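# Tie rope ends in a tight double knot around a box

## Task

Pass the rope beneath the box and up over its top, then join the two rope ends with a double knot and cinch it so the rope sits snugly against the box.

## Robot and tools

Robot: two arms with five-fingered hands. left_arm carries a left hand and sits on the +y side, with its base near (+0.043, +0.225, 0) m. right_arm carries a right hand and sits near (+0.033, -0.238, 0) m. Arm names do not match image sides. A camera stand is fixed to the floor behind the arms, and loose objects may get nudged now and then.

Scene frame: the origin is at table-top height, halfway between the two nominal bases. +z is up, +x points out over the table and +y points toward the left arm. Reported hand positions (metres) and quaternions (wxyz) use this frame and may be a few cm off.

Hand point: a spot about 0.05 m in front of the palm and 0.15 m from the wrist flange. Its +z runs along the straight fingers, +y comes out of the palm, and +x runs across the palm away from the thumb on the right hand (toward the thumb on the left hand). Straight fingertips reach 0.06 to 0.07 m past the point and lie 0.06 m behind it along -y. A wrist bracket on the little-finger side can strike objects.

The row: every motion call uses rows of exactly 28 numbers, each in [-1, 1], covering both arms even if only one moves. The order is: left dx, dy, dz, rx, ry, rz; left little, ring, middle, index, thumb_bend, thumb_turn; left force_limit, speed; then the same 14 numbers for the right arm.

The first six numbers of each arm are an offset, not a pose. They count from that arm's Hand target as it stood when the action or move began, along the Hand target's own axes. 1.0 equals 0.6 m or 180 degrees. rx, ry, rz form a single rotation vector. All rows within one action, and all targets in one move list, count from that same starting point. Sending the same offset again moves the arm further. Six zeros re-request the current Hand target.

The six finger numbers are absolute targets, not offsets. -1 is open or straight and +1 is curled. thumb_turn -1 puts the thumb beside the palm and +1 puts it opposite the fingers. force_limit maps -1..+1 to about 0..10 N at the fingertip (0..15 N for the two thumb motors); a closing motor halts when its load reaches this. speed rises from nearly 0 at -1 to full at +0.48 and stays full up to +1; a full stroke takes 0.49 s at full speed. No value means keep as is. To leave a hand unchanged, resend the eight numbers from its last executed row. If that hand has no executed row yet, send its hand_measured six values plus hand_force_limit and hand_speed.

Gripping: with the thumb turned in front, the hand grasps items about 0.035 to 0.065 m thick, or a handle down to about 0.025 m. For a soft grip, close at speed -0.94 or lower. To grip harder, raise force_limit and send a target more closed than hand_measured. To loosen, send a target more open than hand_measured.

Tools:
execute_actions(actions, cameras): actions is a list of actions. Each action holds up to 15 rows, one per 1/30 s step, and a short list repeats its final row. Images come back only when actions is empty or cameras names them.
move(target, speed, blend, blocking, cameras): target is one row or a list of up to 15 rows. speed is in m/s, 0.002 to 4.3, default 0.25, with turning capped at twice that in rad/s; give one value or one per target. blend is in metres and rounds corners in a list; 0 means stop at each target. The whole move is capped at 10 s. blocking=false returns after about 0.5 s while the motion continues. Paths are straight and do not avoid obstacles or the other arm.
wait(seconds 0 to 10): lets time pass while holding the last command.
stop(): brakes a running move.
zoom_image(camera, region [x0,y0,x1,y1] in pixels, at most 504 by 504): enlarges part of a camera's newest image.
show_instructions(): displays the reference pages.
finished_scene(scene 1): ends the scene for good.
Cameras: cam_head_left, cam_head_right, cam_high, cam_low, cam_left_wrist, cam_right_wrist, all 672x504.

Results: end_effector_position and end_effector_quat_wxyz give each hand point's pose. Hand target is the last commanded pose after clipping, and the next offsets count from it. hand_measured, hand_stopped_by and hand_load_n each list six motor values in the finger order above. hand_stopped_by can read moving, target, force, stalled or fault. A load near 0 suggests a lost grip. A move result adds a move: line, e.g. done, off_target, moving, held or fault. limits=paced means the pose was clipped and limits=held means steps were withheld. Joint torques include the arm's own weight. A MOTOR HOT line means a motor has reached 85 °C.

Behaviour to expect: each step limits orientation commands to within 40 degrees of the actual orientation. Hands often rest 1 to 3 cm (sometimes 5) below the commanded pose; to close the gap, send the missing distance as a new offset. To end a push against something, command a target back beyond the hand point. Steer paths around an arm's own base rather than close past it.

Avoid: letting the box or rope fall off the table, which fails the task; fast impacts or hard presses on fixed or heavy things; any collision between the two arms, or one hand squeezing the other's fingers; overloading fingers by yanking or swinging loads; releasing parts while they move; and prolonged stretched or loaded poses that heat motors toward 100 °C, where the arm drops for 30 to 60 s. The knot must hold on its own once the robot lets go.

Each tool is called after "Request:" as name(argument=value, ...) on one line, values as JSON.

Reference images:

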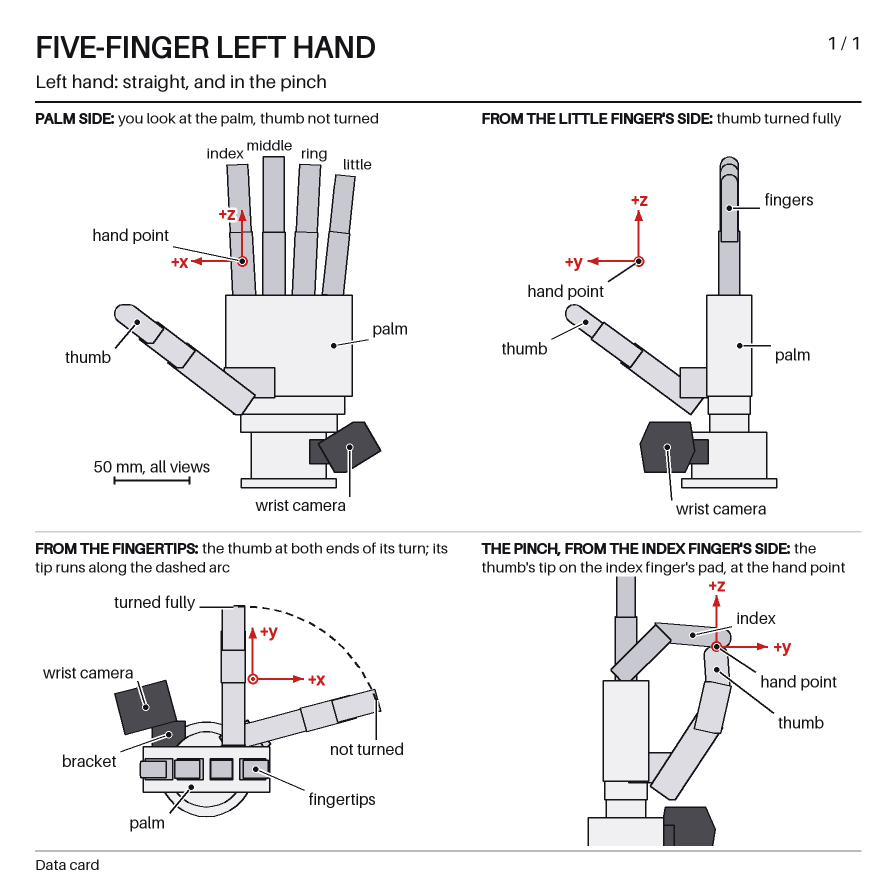

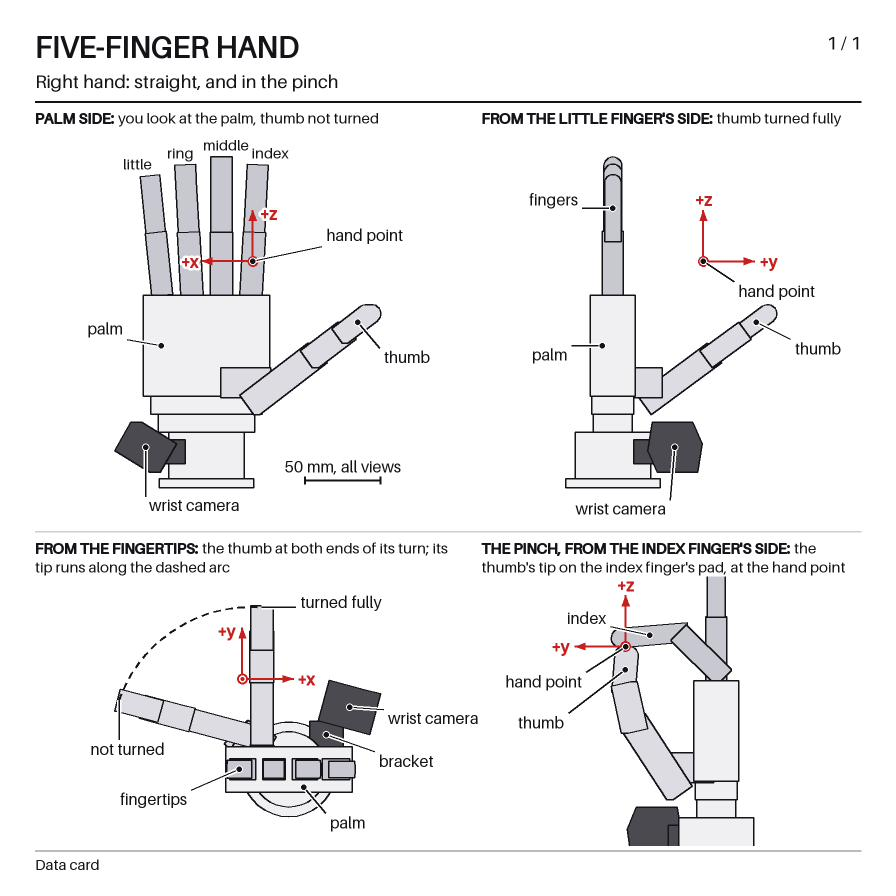

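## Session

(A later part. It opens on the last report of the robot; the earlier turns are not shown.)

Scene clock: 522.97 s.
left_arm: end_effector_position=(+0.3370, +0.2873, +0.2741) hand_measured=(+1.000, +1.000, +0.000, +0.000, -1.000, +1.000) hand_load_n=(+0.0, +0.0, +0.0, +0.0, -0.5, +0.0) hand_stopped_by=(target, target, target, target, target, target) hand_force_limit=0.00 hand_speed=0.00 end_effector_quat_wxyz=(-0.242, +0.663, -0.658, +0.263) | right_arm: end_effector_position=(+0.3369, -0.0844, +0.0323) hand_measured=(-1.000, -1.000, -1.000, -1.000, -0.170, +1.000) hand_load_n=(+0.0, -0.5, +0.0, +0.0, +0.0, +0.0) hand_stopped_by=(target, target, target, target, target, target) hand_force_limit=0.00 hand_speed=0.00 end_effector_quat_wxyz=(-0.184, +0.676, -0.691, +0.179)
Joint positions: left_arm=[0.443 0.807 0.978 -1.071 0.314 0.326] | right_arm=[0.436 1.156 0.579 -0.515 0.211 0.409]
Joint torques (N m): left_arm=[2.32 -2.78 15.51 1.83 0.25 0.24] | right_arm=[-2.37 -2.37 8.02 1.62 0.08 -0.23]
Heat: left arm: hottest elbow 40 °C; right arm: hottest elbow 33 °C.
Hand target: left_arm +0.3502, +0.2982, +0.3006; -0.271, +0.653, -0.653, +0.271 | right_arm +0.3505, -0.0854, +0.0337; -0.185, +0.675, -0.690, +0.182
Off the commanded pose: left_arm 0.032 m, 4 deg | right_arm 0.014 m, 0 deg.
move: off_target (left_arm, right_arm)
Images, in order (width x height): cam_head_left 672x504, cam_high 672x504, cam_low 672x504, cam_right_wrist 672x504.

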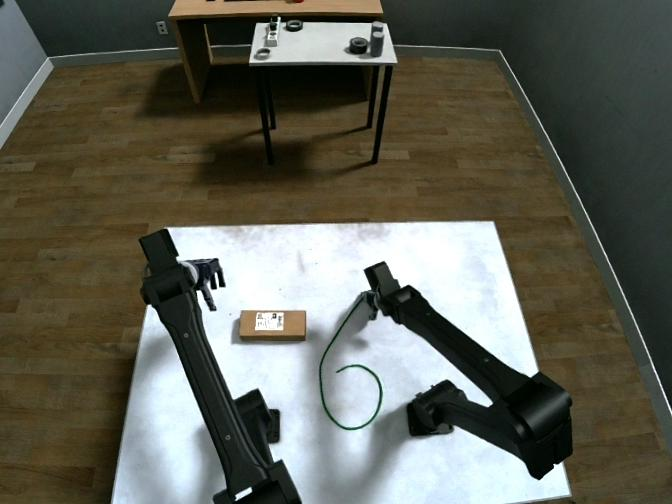

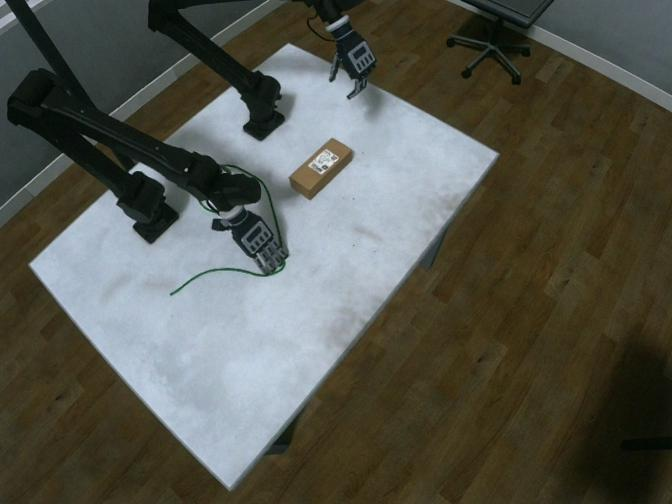

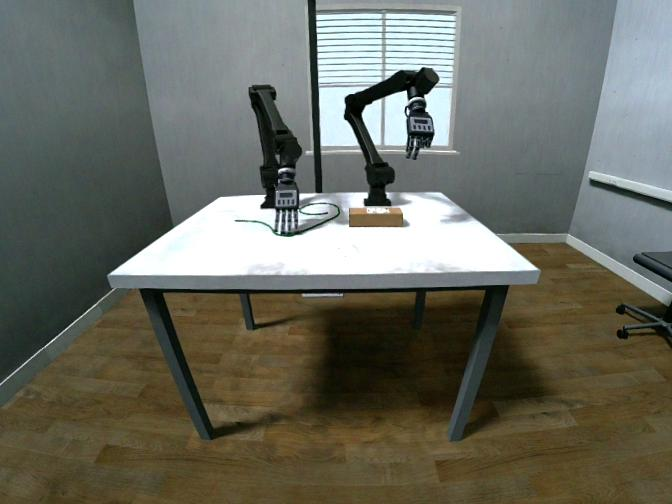

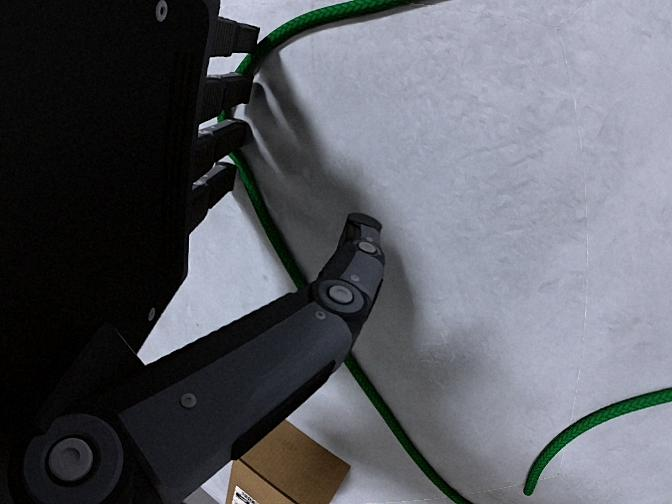

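Request:
move(target=[[0, 0, 0, 0, 0, 0, 1, 1, 0, 0, -1, 1, 0, 0, 0, -0.0667, -0.1155, 0, 0, 0, -1, -1, -1, -1, -0.17, 1, 0, 0],[0, 0, 0, 0, 0, 0, 1, 1, 0, 0, -1, 1, 0, 0, 0.075, -0.1188, -0.039, 0.2444, 0, 0, 1, 1, -0.1, -0.1, -0.17, 1, 0, 0]], speed=0.2, cameras=["cam_high","cam_low","cam_right_wrist","cam_head_left"])

Scene clock: 534.53 s.
left_arm: end_effector_position=(+0.3370, +0.2873, +0.2741) hand_measured=(+1.000, +1.000, +0.000, +0.000, -1.000, +1.000) hand_load_n=(+0.0, +0.0, +0.0, +0.5, +0.0, +0.5) hand_stopped_by=(target, target, target, target, target, target) hand_force_limit=0.00 hand_speed=0.00 end_effector_quat_wxyz=(-0.242, +0.663, -0.658, +0.263) | right_arm: end_effector_position=(+0.3967, -0.1266, +0.0888) hand_measured=(+1.000, +1.000, -0.100, -0.100, -0.170, +1.000) hand_load_n=(+0.5, +0.0, +0.0, +0.0, +0.0, +0.0) hand_stopped_by=(target, target, target, target, target, target) hand_force_limit=0.00 hand_speed=0.00 end_effector_quat_wxyz=(-0.427, +0.558, -0.574, +0.420)
Joint positions: left_arm=[0.443 0.807 0.978 -1.071 0.314 0.326] | right_arm=[0.391 0.938 0.215 0.413 0.382 0.141]
Joint torques (N m): left_arm=[2.37 -2.78 15.5 1.83 0.25 0.25] | right_arm=[-2.02 -1.14 6.08 2.69 0.04 -0.19]
Heat: left arm: hottest elbow 40 °C; right arm: hottest elbow 33 °C.
Hand target: left_arm +0.3502, +0.2982, +0.3006; -0.271, +0.653, -0.653, +0.271 | right_arm +0.3995, -0.1318, +0.0893; -0.425, +0.557, -0.572, +0.427
Off the commanded pose: left_arm 0.032 m, 4 deg | right_arm 0.006 m, 1 deg.
move: off_target (left_arm)
Images, in order (width x height): cam_head_left 672x504, cam_high 672x504, cam_low 672x504, cam_right_wrist 672x504.

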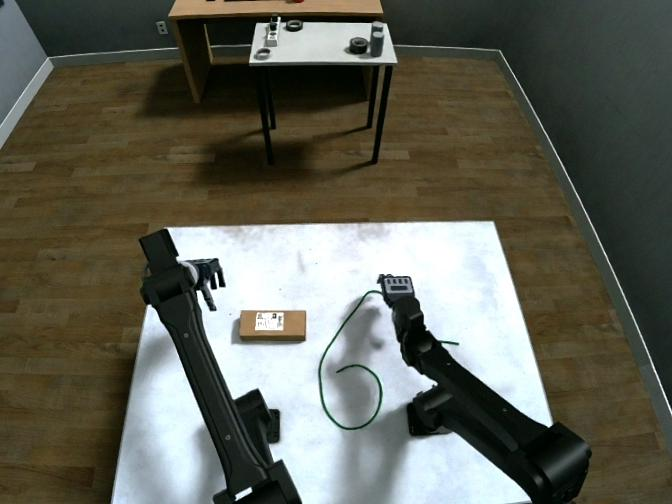

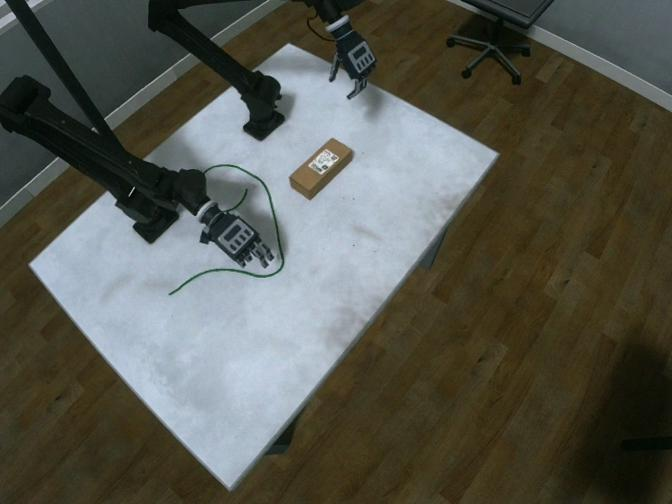

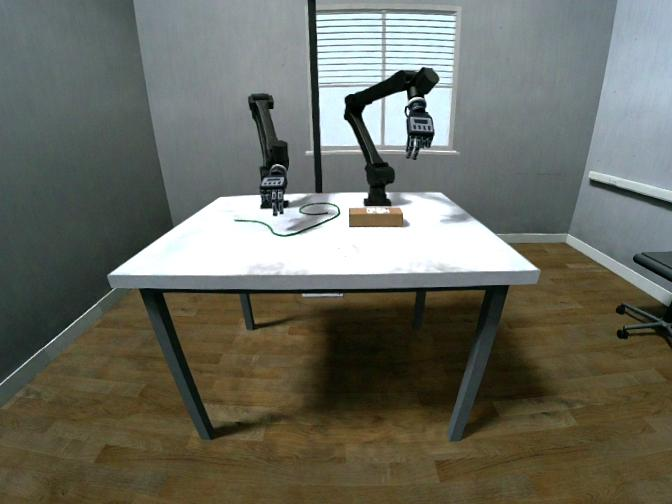

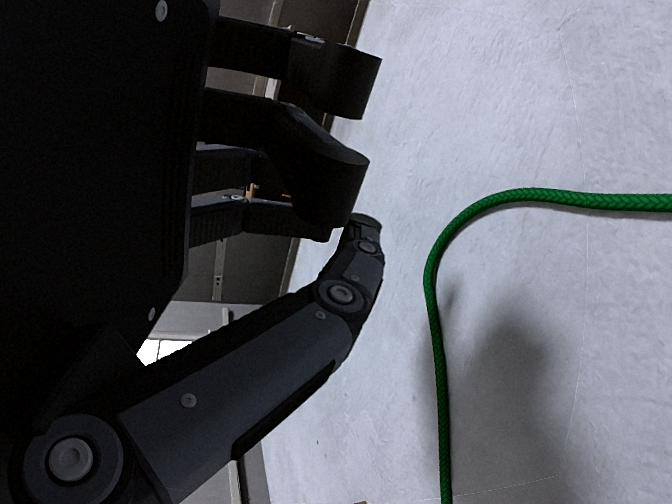

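Request:
move(target=[0.23, 0.2637, 0.1607, 0, 0, 0, -1, -1, -0.5, -0.5, -1, 1, 0, 0, 0, 0, 0, 0, 0, 0, 1, 1, -0.1, -0.1, -0.17, 1, 0, 0], speed=0.2, cameras=["cam_high","cam_low","cam_left_wrist","cam_head_left"])

Scene clock: 648.53 s.
left_arm: end_effector_position=(+0.3034, +0.1646, +0.1194) hand_measured=(-1.000, -1.000, -0.500, -0.500, -1.000, +1.000) hand_load_n=(+0.0, +0.0, +0.0, +0.0, +0.0, +0.0) hand_stopped_by=(target, target, target, target, target, target) hand_force_limit=0.00 hand_speed=0.00 end_effector_quat_wxyz=(-0.270, +0.655, -0.654, +0.264) | right_arm: end_effector_position=(+0.3967, -0.1266, +0.0888) hand_measured=(+1.000, +1.000, -0.100, -0.100, -0.170, +1.000) hand_load_n=(+0.0, +0.0, +0.0, +0.0, +0.0, +0.0) hand_stopped_by=(target, target, target, target, target, target) hand_force_limit=0.00 hand_speed=0.00 end_effector_quat_wxyz=(-0.427, +0.558, -0.574, +0.420)
Joint positions: left_arm=[-0.185 0.565 0.468 -0.708 -0.137 -0.13] | right_arm=[0.391 0.938 0.215 0.413 0.382 0.141]
Joint torques (N m): left_arm=[0.26 -0.56 10.48 1.99 -0.24 0.07] | right_arm=[-2.02 -1.2 6.05 2.69 0.05 -0.19]
Heat: left arm: hottest elbow 41 °C; right arm: hottest elbow 33 °C.
Hand target: left_arm +0.3067, +0.1602, +0.1205; -0.271, +0.653, -0.653, +0.271 | right_arm +0.3995, -0.1318, +0.0893; -0.425, +0.557, -0.572, +0.427
Off the commanded pose: left_arm 0.006 m, 1 deg | right_arm 0.006 m, 1 deg.
move: done
Images, in order (width x height): cam_head_left 672x504, cam_high 672x504, cam_low 672x504, cam_left_wrist 672x504.

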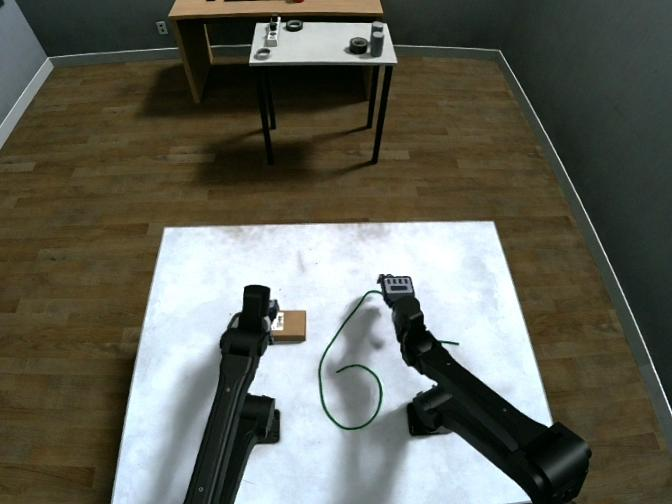

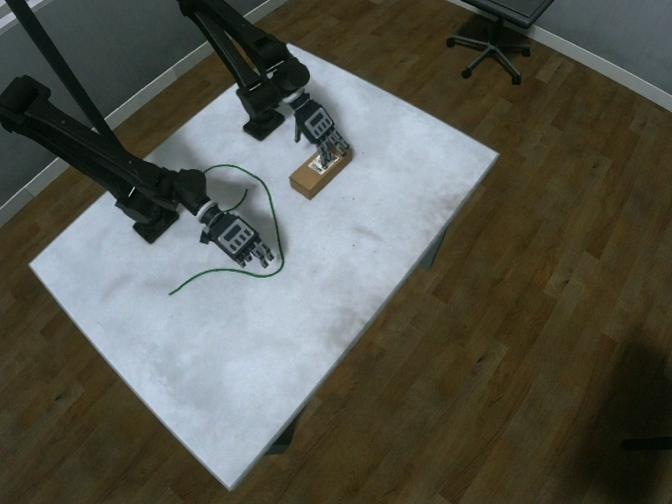

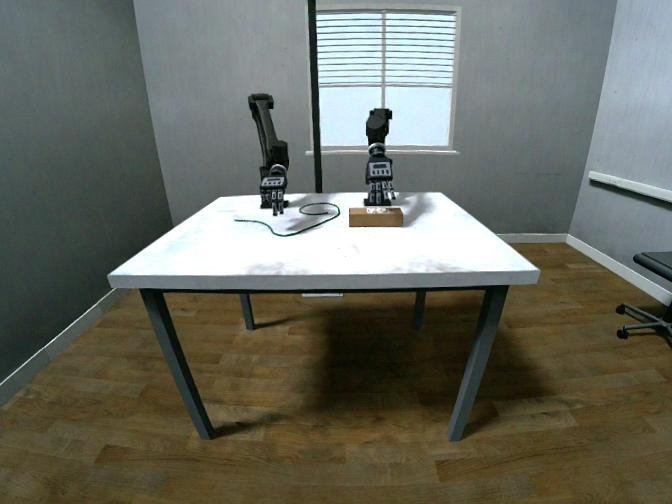

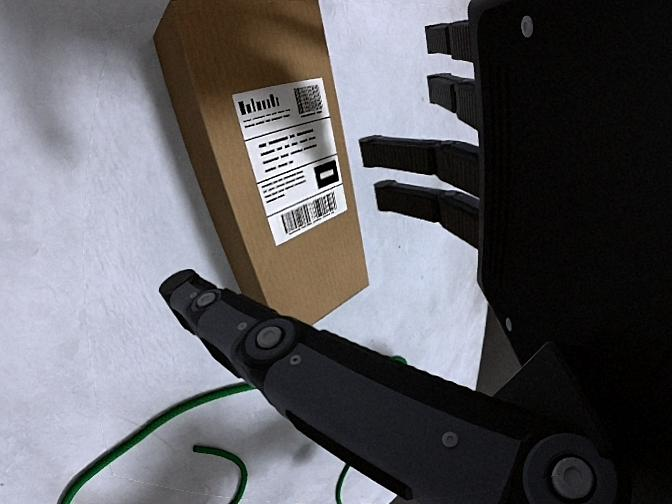

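Request:
zoom_image(camera="cam_left_wrist", region=[130, 0, 490, 360])

Request:
zoom_image(camera="cam_high", region=[270, 80, 370, 210])

Request:
zoom_image(camera="cam_low", region=[320, 150, 430, 240])

Request:
zoom_image(camera="cam_head_left", region=[200, 270, 320, 370])

Scaled by 1.400 from the camera's 672x504 image, which has a finer 960x720 frame.

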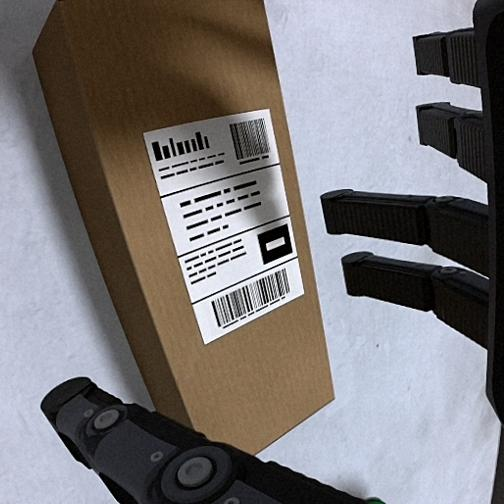

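Scaled by 3.877 from the camera's 672x504 image, which has a finer 960x720 frame.

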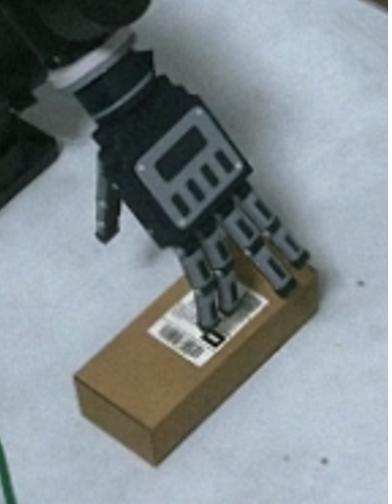

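Scaled by 4.582 from the camera's 672x504 image, which has a finer 960x720 frame.

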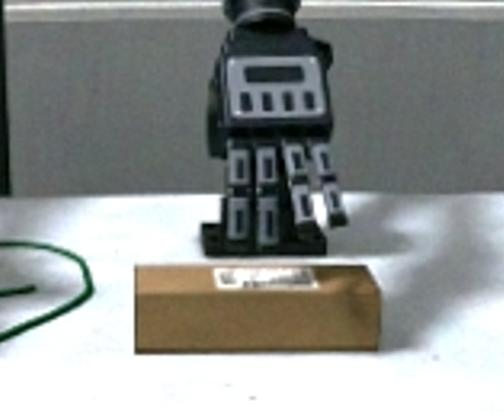

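Scaled by 4.200 from the camera's 672x504 image, which has a finer 960x720 frame.

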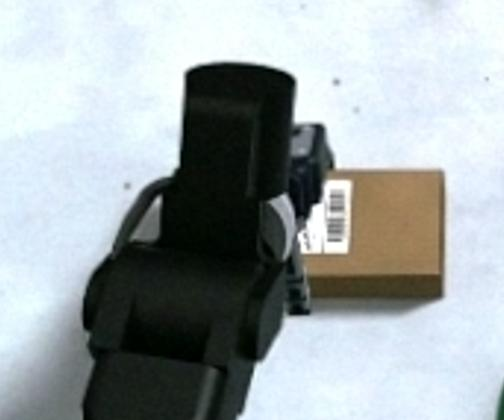

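Request:
move(target=[0, 0.053, 0.053, 0, 0, 0, -1, -1, -0.5, -0.5, -1, 1, 0, 0, 0, 0, 0, 0, 0, 0, 1, 1, -0.1, -0.1, -0.17, 1, 0, 0], speed=0.1, cameras=["cam_high","cam_low","cam_left_wrist","cam_head_left"])

Request:
zoom_image(camera="cam_low", region=[320, 150, 430, 240])

Request:
zoom_image(camera="cam_high", region=[270, 80, 370, 210])

Scene clock: 670.43 s.
left_arm: end_effector_position=(+0.3102, +0.1637, +0.0893) hand_measured=(-1.000, -1.000, -0.500, -0.500, -1.000, +1.000) hand_load_n=(+0.0, +0.0, -3.5, +0.0, +0.0, +0.0) hand_stopped_by=(target, target, target, target, target, target) hand_force_limit=0.00 hand_speed=0.00 end_effector_quat_wxyz=(-0.282, +0.651, -0.647, +0.279) | right_arm: end_effector_position=(+0.3967, -0.1266, +0.0888) hand_measured=(+1.000, +1.000, -0.100, -0.100, -0.170, +1.000) hand_load_n=(+0.0, +0.0, +0.0, +0.0, +0.0, +0.0) hand_stopped_by=(target, target, target, target, target, target) hand_force_limit=0.00 hand_speed=0.00 end_effector_quat_wxyz=(-0.427, +0.558, -0.574, +0.420)
Joint positions: left_arm=[-0.185 0.579 0.376 -0.562 -0.14 -0.131] | right_arm=[0.391 0.938 0.215 0.413 0.382 0.141]
Joint torques (N m): left_arm=[0.32 1.2 8.75 1.91 -0.14 0.08] | right_arm=[-2.02 -1.14 6.06 2.7 0.04 -0.19]
Heat: left arm: hottest elbow 40 °C; right arm: hottest elbow 33 °C.
Hand target: left_arm +0.3067, +0.1602, +0.0755; -0.271, +0.653, -0.653, +0.271 | right_arm +0.3995, -0.1318, +0.0893; -0.425, +0.557, -0.572, +0.427
Off the commanded pose: left_arm 0.015 m, 2 deg | right_arm 0.006 m, 1 deg.
move: off_target (left_arm)
Images, in order (width x height): cam_head_left 672x504, cam_high 672x504, cam_low 672x504, cam_left_wrist 672x504.

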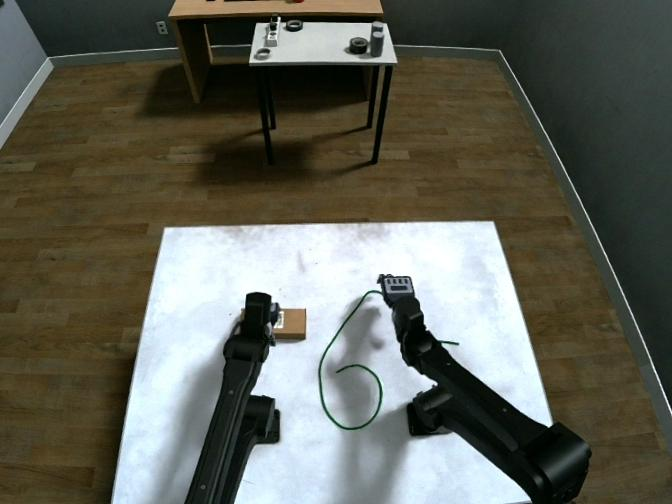

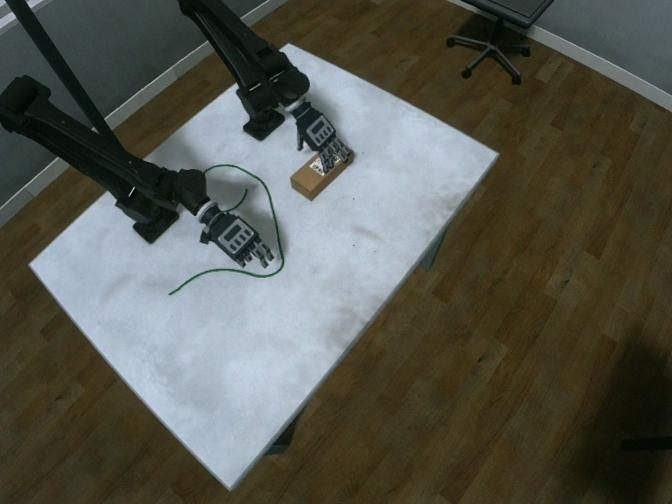

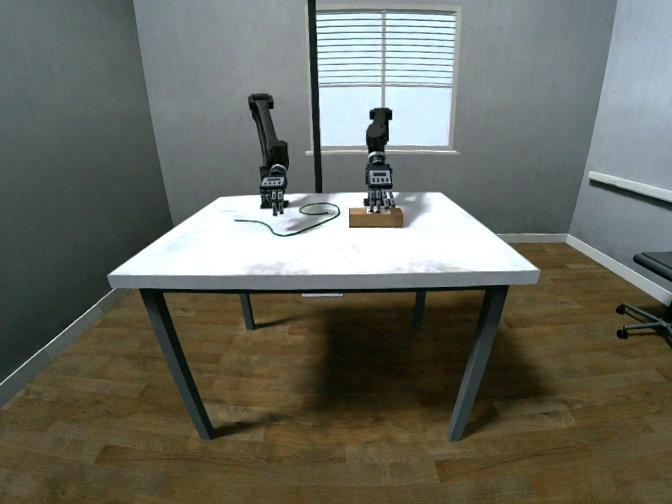

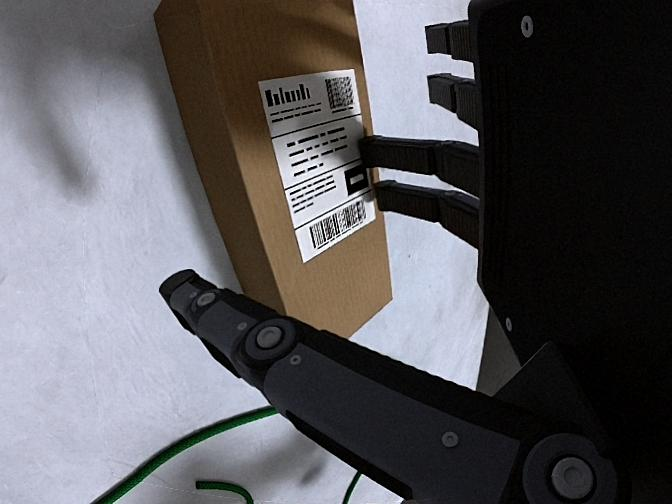

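Scaled by 4.582 from the camera's 672x504 image, which has a finer 960x720 frame.

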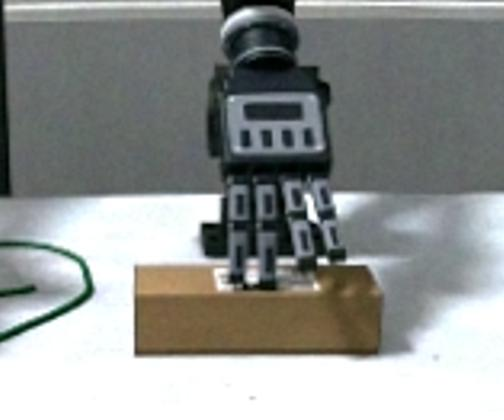

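Scaled by 3.877 from the camera's 672x504 image, which has a finer 960x720 frame.

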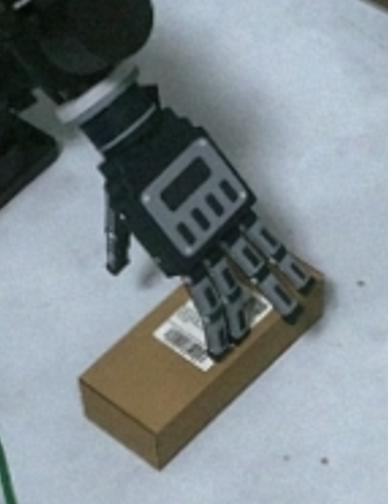

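Request:
move(target=[[0, -0.053, -0.053, 0, 0, 0, -1, -1, -0.5, -0.5, -1, 1, 0, 0, 0, 0, 0, 0, 0, 0, 1, 1, -0.1, -0.1, -0.17, 1, 0, 0],[0, -0.054, -0.0037, 0.0556, 0, 0, -1, -1, -0.5, -0.5, -1, 1, 0, 0, 0, 0, 0, 0, 0, 0, 1, 1, -0.1, -0.1, -0.17, 1, 0, 0]], speed=0.1, cameras=["cam_high","cam_low","cam_left_wrist"])

Request:
zoom_image(camera="cam_low", region=[320, 150, 430, 240])

Request:
zoom_image(camera="cam_high", region=[270, 80, 370, 210])

Scene clock: 689.93 s.
left_arm: end_effector_position=(+0.3258, +0.1637, +0.0968) hand_measured=(-1.000, -1.000, -0.500, -0.500, -1.000, +1.000) hand_load_n=(+0.0, +0.0, +0.0, +0.0, +0.0, +0.0) hand_stopped_by=(target, target, target, target, target, target) hand_force_limit=0.00 hand_speed=0.00 end_effector_quat_wxyz=(-0.322, +0.636, -0.624, +0.319) | right_arm: end_effector_position=(+0.3967, -0.1266, +0.0888) hand_measured=(+1.000, +1.000, -0.100, -0.100, -0.170, +1.000) hand_load_n=(+0.0, +0.0, +0.0, +0.0, +0.0, +0.5) hand_stopped_by=(target, target, target, target, target, target) hand_force_limit=0.00 hand_speed=0.00 end_effector_quat_wxyz=(-0.427, +0.558, -0.574, +0.420)
Joint positions: left_arm=[-0.195 0.533 0.329 -0.437 -0.168 -0.13] | right_arm=[0.391 0.938 0.215 0.413 0.382 0.141]
Joint torques (N m): left_arm=[0.21 -1.03 10.39 2.13 -0.24 0.25] | right_arm=[-2.02 -1.14 6.08 2.7 0.05 -0.19]
Heat: left arm: hottest elbow 39 °C; right arm: hottest elbow 33 °C.
Hand target: left_arm +0.3280, +0.1602, +0.1000; -0.327, +0.627, -0.627, +0.327 | right_arm +0.3995, -0.1318, +0.0893; -0.425, +0.557, -0.572, +0.427
Off the commanded pose: left_arm 0.005 m, 2 deg | right_arm 0.006 m, 1 deg.
move: done
Images, in order (width x height): cam_high 672x504, cam_low 672x504, cam_left_wrist 672x504.

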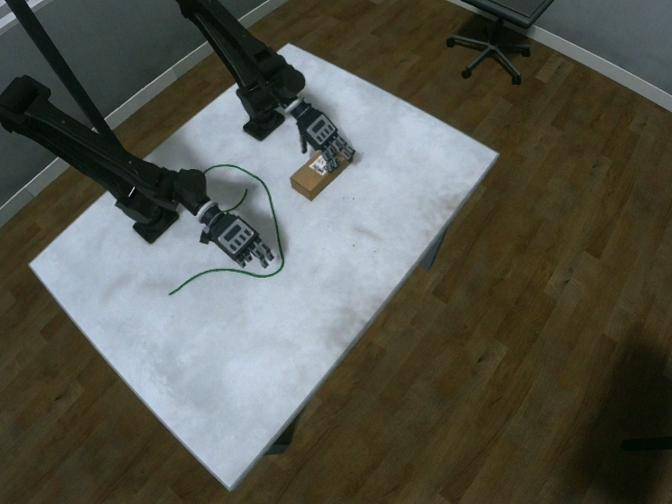

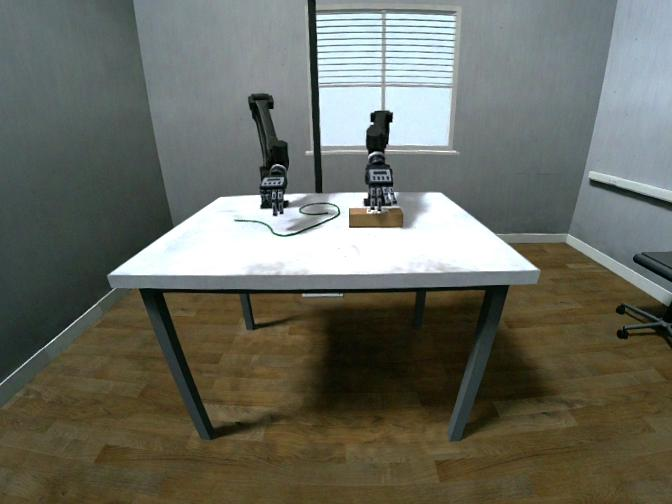

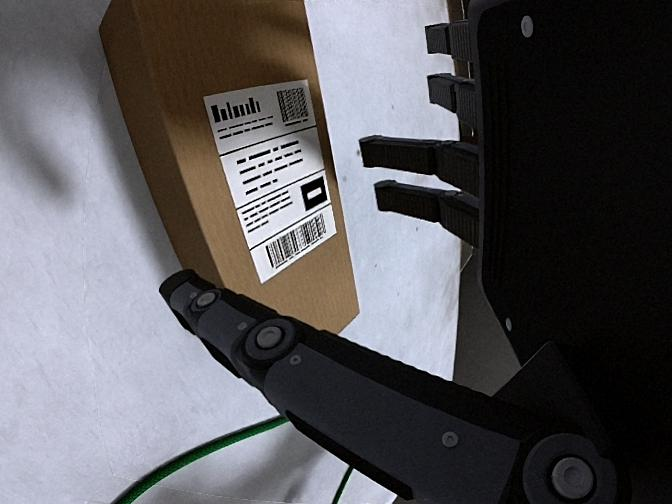

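Scaled by 4.582 from the camera's 672x504 image, which has a finer 960x720 frame.

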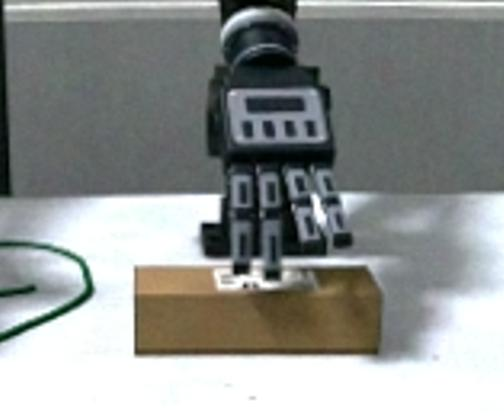

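Scaled by 3.877 from the camera's 672x504 image, which has a finer 960x720 frame.

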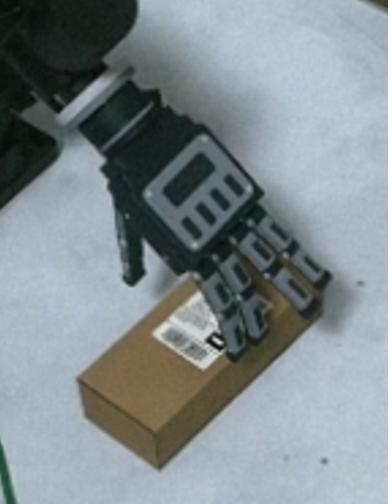

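Request:
move(target=[0, 0.015, 0.0512, 0, 0, 0, -1, -1, -0.5, -0.5, -1, 1, 0, 0, 0, 0, 0, 0, 0, 0, 1, 1, -0.1, -0.1, -0.17, 1, 0, 0], speed=0.1, cameras=["cam_high","cam_low","cam_left_wrist"])

Request:
zoom_image(camera="cam_low", region=[320, 150, 430, 240])

Request:
zoom_image(camera="cam_high", region=[270, 80, 370, 210])

Scene clock: 703.93 s.
left_arm: end_effector_position=(+0.3437, +0.1582, +0.0739) hand_measured=(-1.000, -1.000, -0.500, -0.500, -1.000, +1.000) hand_load_n=(+0.0, +0.0, +0.0, +0.0, +0.0, +0.0) hand_stopped_by=(target, target, target, target, target, target) hand_force_limit=0.00 hand_speed=0.00 end_effector_quat_wxyz=(-0.322, +0.628, -0.630, +0.324) | right_arm: end_effector_position=(+0.3967, -0.1266, +0.0888) hand_measured=(+1.000, +1.000, -0.100, -0.100, -0.170, +1.000) hand_load_n=(+0.0, +0.0, +0.0, +0.0, +0.0, +0.0) hand_stopped_by=(target, target, target, target, target, target) hand_force_limit=0.00 hand_speed=0.00 end_effector_quat_wxyz=(-0.427, +0.558, -0.574, +0.420)
Joint positions: left_arm=[-0.195 0.662 0.295 -0.264 -0.154 -0.114] | right_arm=[0.391 0.938 0.215 0.413 0.382 0.141]
Joint torques (N m): left_arm=[2.02 -0.85 9.99 2.4 -0.08 0.23] | right_arm=[-2.02 -1.14 6.06 2.69 0.04 -0.19]
Heat: left arm: hottest elbow 39 °C; right arm: hottest elbow 33 °C.
Hand target: left_arm +0.3481, +0.1602, +0.0750; -0.327, +0.627, -0.627, +0.327 | right_arm +0.3995, -0.1318, +0.0893; -0.425, +0.557, -0.572, +0.427
Off the commanded pose: left_arm 0.005 m, 1 deg | right_arm 0.006 m, 1 deg.
move: done
Images, in order (width x height): cam_high 672x504, cam_low 672x504, cam_left_wrist 672x504.

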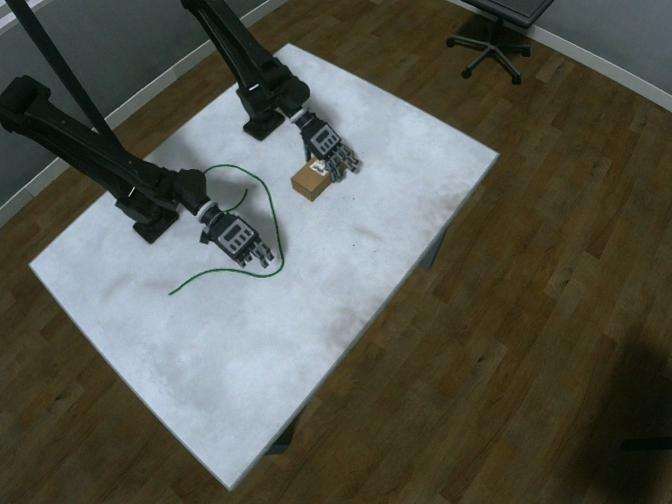

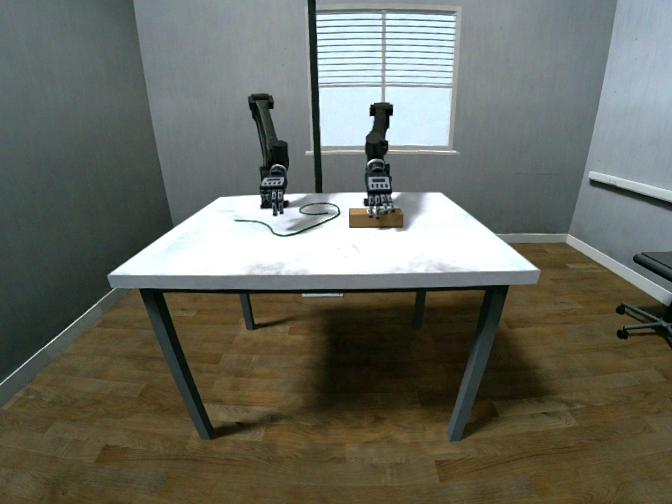

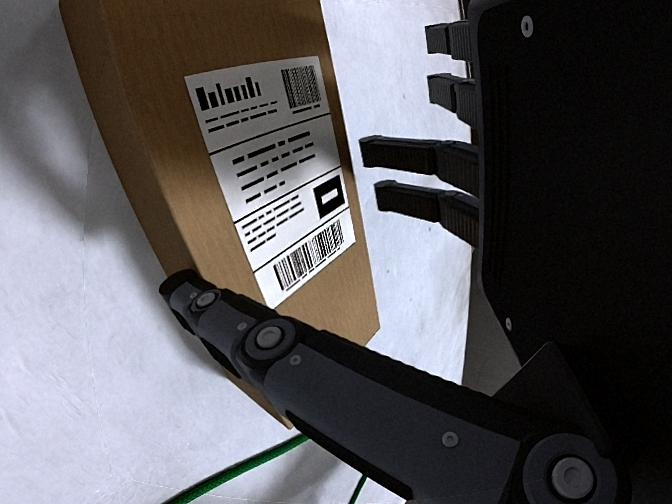

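Scaled by 4.582 from the camera's 672x504 image, which has a finer 960x720 frame.

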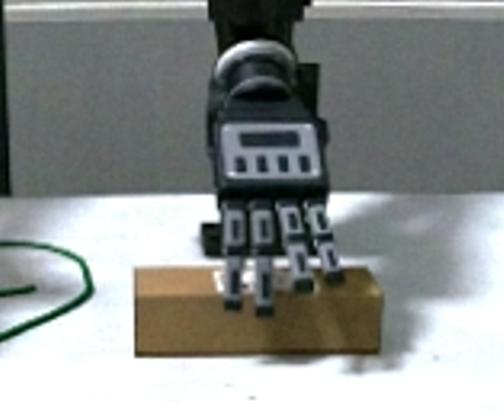

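Scaled by 3.877 from the camera's 672x504 image, which has a finer 960x720 frame.

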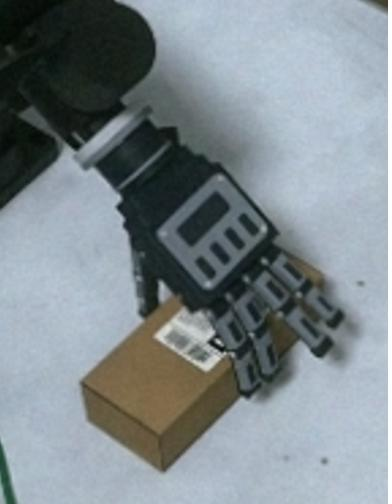

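Request:
move(target=[0, 0.0505, 0.0354, 0, 0, 0, -1, -1, -0.7, -0.7, -1, 1, 0, 0, 0, 0, 0, 0, 0, 0, 1, 1, -0.1, -0.1, -0.17, 1, 0, 0], speed=0.06, cameras=["cam_high","cam_low","cam_left_wrist"])

Request:
zoom_image(camera="cam_low", region=[320, 150, 430, 240])

Request:
zoom_image(camera="cam_high", region=[270, 80, 370, 210])

Scene clock: 725.30 s.
left_arm: end_effector_position=(+0.3447, +0.1579, +0.0379) hand_measured=(-1.000, -1.000, -0.700, -0.700, -1.000, +1.000) hand_load_n=(+0.0, +0.0, +0.0, +0.0, +0.0, +0.0) hand_stopped_by=(target, target, target, target, target, target) hand_force_limit=0.00 hand_speed=0.00 end_effector_quat_wxyz=(-0.322, +0.628, -0.630, +0.325) | right_arm: end_effector_position=(+0.3967, -0.1266, +0.0888) hand_measured=(+1.000, +1.000, -0.100, -0.100, -0.170, +1.000) hand_load_n=(+0.0, +0.0, +0.0, -0.5, +0.0, +0.0) hand_stopped_by=(target, target, target, target, target, target) hand_force_limit=0.00 hand_speed=0.00 end_effector_quat_wxyz=(-0.427, +0.558, -0.574, +0.420)
Joint positions: left_arm=[-0.195 0.765 0.218 -0.082 -0.153 -0.114] | right_arm=[0.391 0.938 0.215 0.413 0.382 0.141]
Joint torques (N m): left_arm=[1.96 -1.14 9.13 2.32 -0.09 0.23] | right_arm=[-2.02 -1.14 6.06 2.69 0.04 -0.19]
Heat: left arm: hottest elbow 39 °C; right arm: hottest elbow 33 °C.
Hand target: left_arm +0.3481, +0.1602, +0.0380; -0.327, +0.627, -0.627, +0.327 | right_arm +0.3995, -0.1318, +0.0893; -0.425, +0.557, -0.572, +0.427
Off the commanded pose: left_arm 0.004 m, 1 deg | right_arm 0.006 m, 1 deg.
move: done
Images, in order (width x height): cam_high 672x504, cam_low 672x504, cam_left_wrist 672x504.

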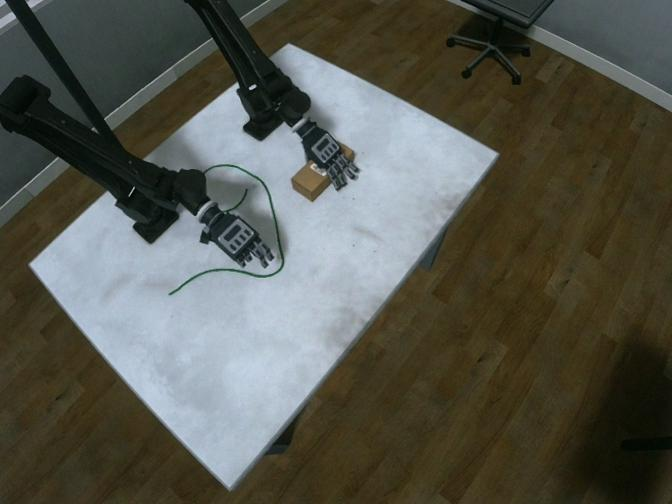

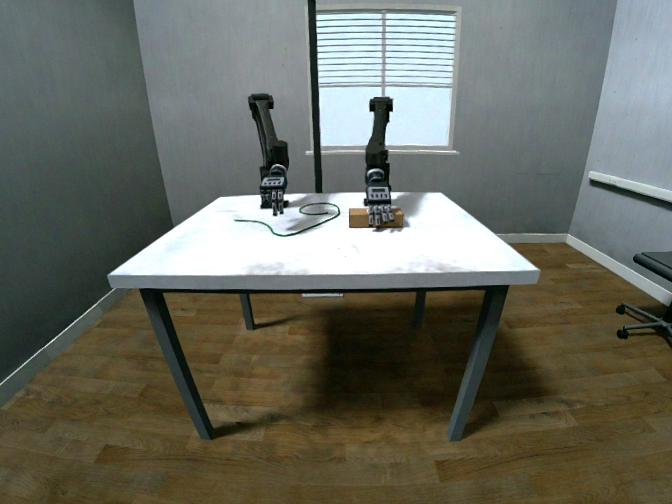

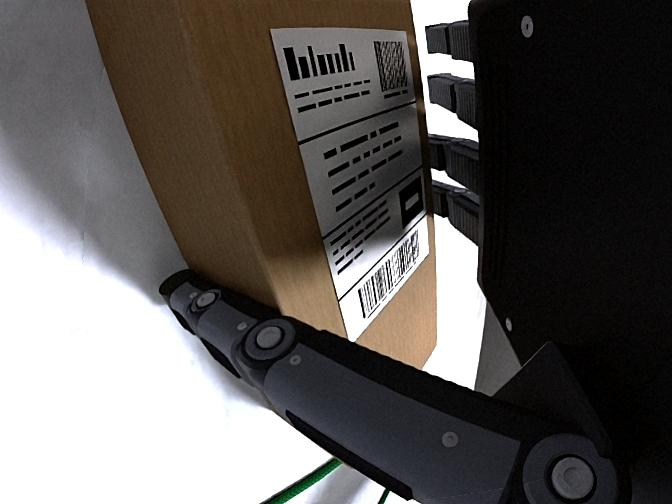

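Scaled by 4.582 from the camera's 672x504 image, which has a finer 960x720 frame.

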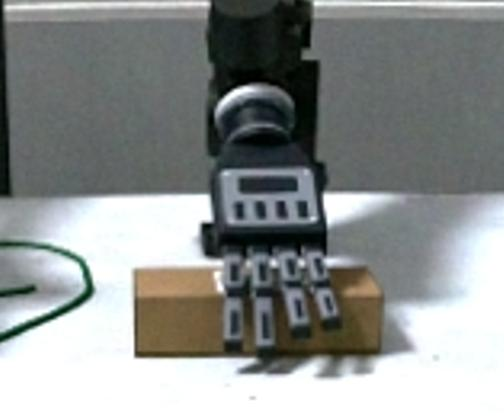

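Scaled by 3.877 from the camera's 672x504 image, which has a finer 960x720 frame.

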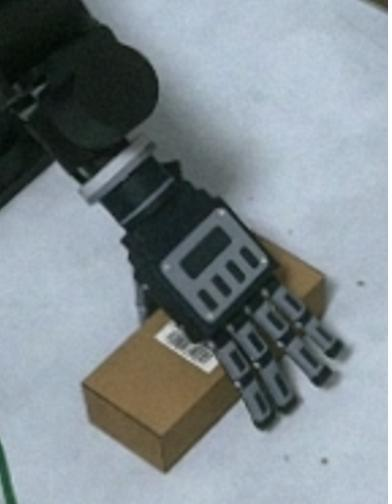

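Request:
move(target=[0, 0, 0, 0, 0, 0, -1, -1, -0.2, -0.2, -0.6, 1, -0.2, -0.7, 0, 0, 0, 0, 0, 0, 1, 1, -0.1, -0.1, -0.17, 1, 0, 0], speed=0.06, cameras=["cam_low","cam_left_wrist"])

Request:
zoom_image(camera="cam_low", region=[320, 150, 430, 240])

Scene clock: 729.40 s.
left_arm: end_effector_position=(+0.3449, +0.1578, +0.0374) hand_measured=(-1.000, -1.000, -0.344, -0.316, -0.880, +1.000) hand_load_n=(+0.0, +0.0, +3.5, +4.5, +19.5, +1.5) hand_stopped_by=(target, target, force, force, force, target) hand_force_limit=-0.20 hand_speed=-0.70 end_effector_quat_wxyz=(-0.322, +0.628, -0.630, +0.326) | right_arm: end_effector_position=(+0.3967, -0.1266, +0.0888) hand_measured=(+1.000, +1.000, -0.100, -0.100, -0.170, +1.000) hand_load_n=(+0.0, +0.5, -0.5, +0.0, +0.0, +0.0) hand_stopped_by=(target, target, target, target, target, target) hand_force_limit=0.00 hand_speed=0.00 end_effector_quat_wxyz=(-0.427, +0.558, -0.574, +0.420)
Joint positions: left_arm=[-0.195 0.767 0.217 -0.078 -0.153 -0.114] | right_arm=[0.391 0.938 0.215 0.413 0.382 0.141]
Joint torques (N m): left_arm=[1.9 -1.32 9.25 2.18 -0.12 0.23] | right_arm=[-2.02 -1.14 6.06 2.69 0.04 -0.19]
Heat: left arm: hottest elbow 39 °C; right arm: hottest elbow 33 °C.
Hand target: left_arm +0.3481, +0.1603, +0.0380; -0.327, +0.627, -0.627, +0.327 | right_arm +0.3995, -0.1318, +0.0893; -0.425, +0.557, -0.572, +0.427
Off the commanded pose: left_arm 0.004 m, 1 deg | right_arm 0.006 m, 1 deg.
move: done
Images, in order (width x height): cam_low 672x504, cam_left_wrist 672x504.

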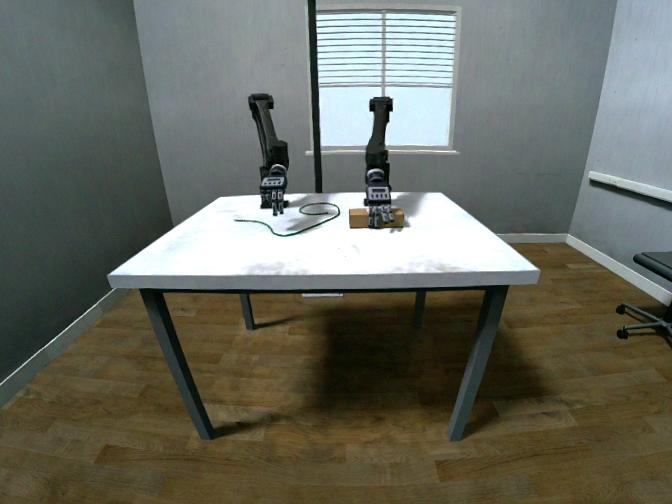

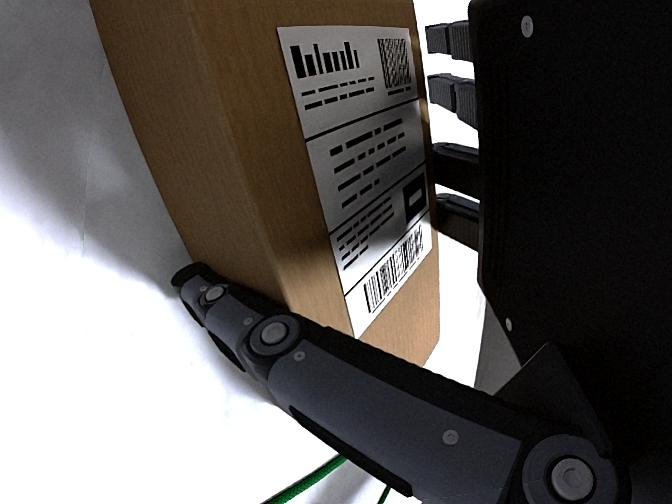

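Scaled by 4.582 from the camera's 672x504 image, which has a finer 960x720 frame.

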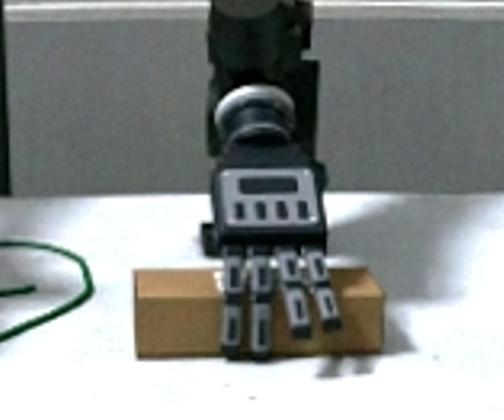

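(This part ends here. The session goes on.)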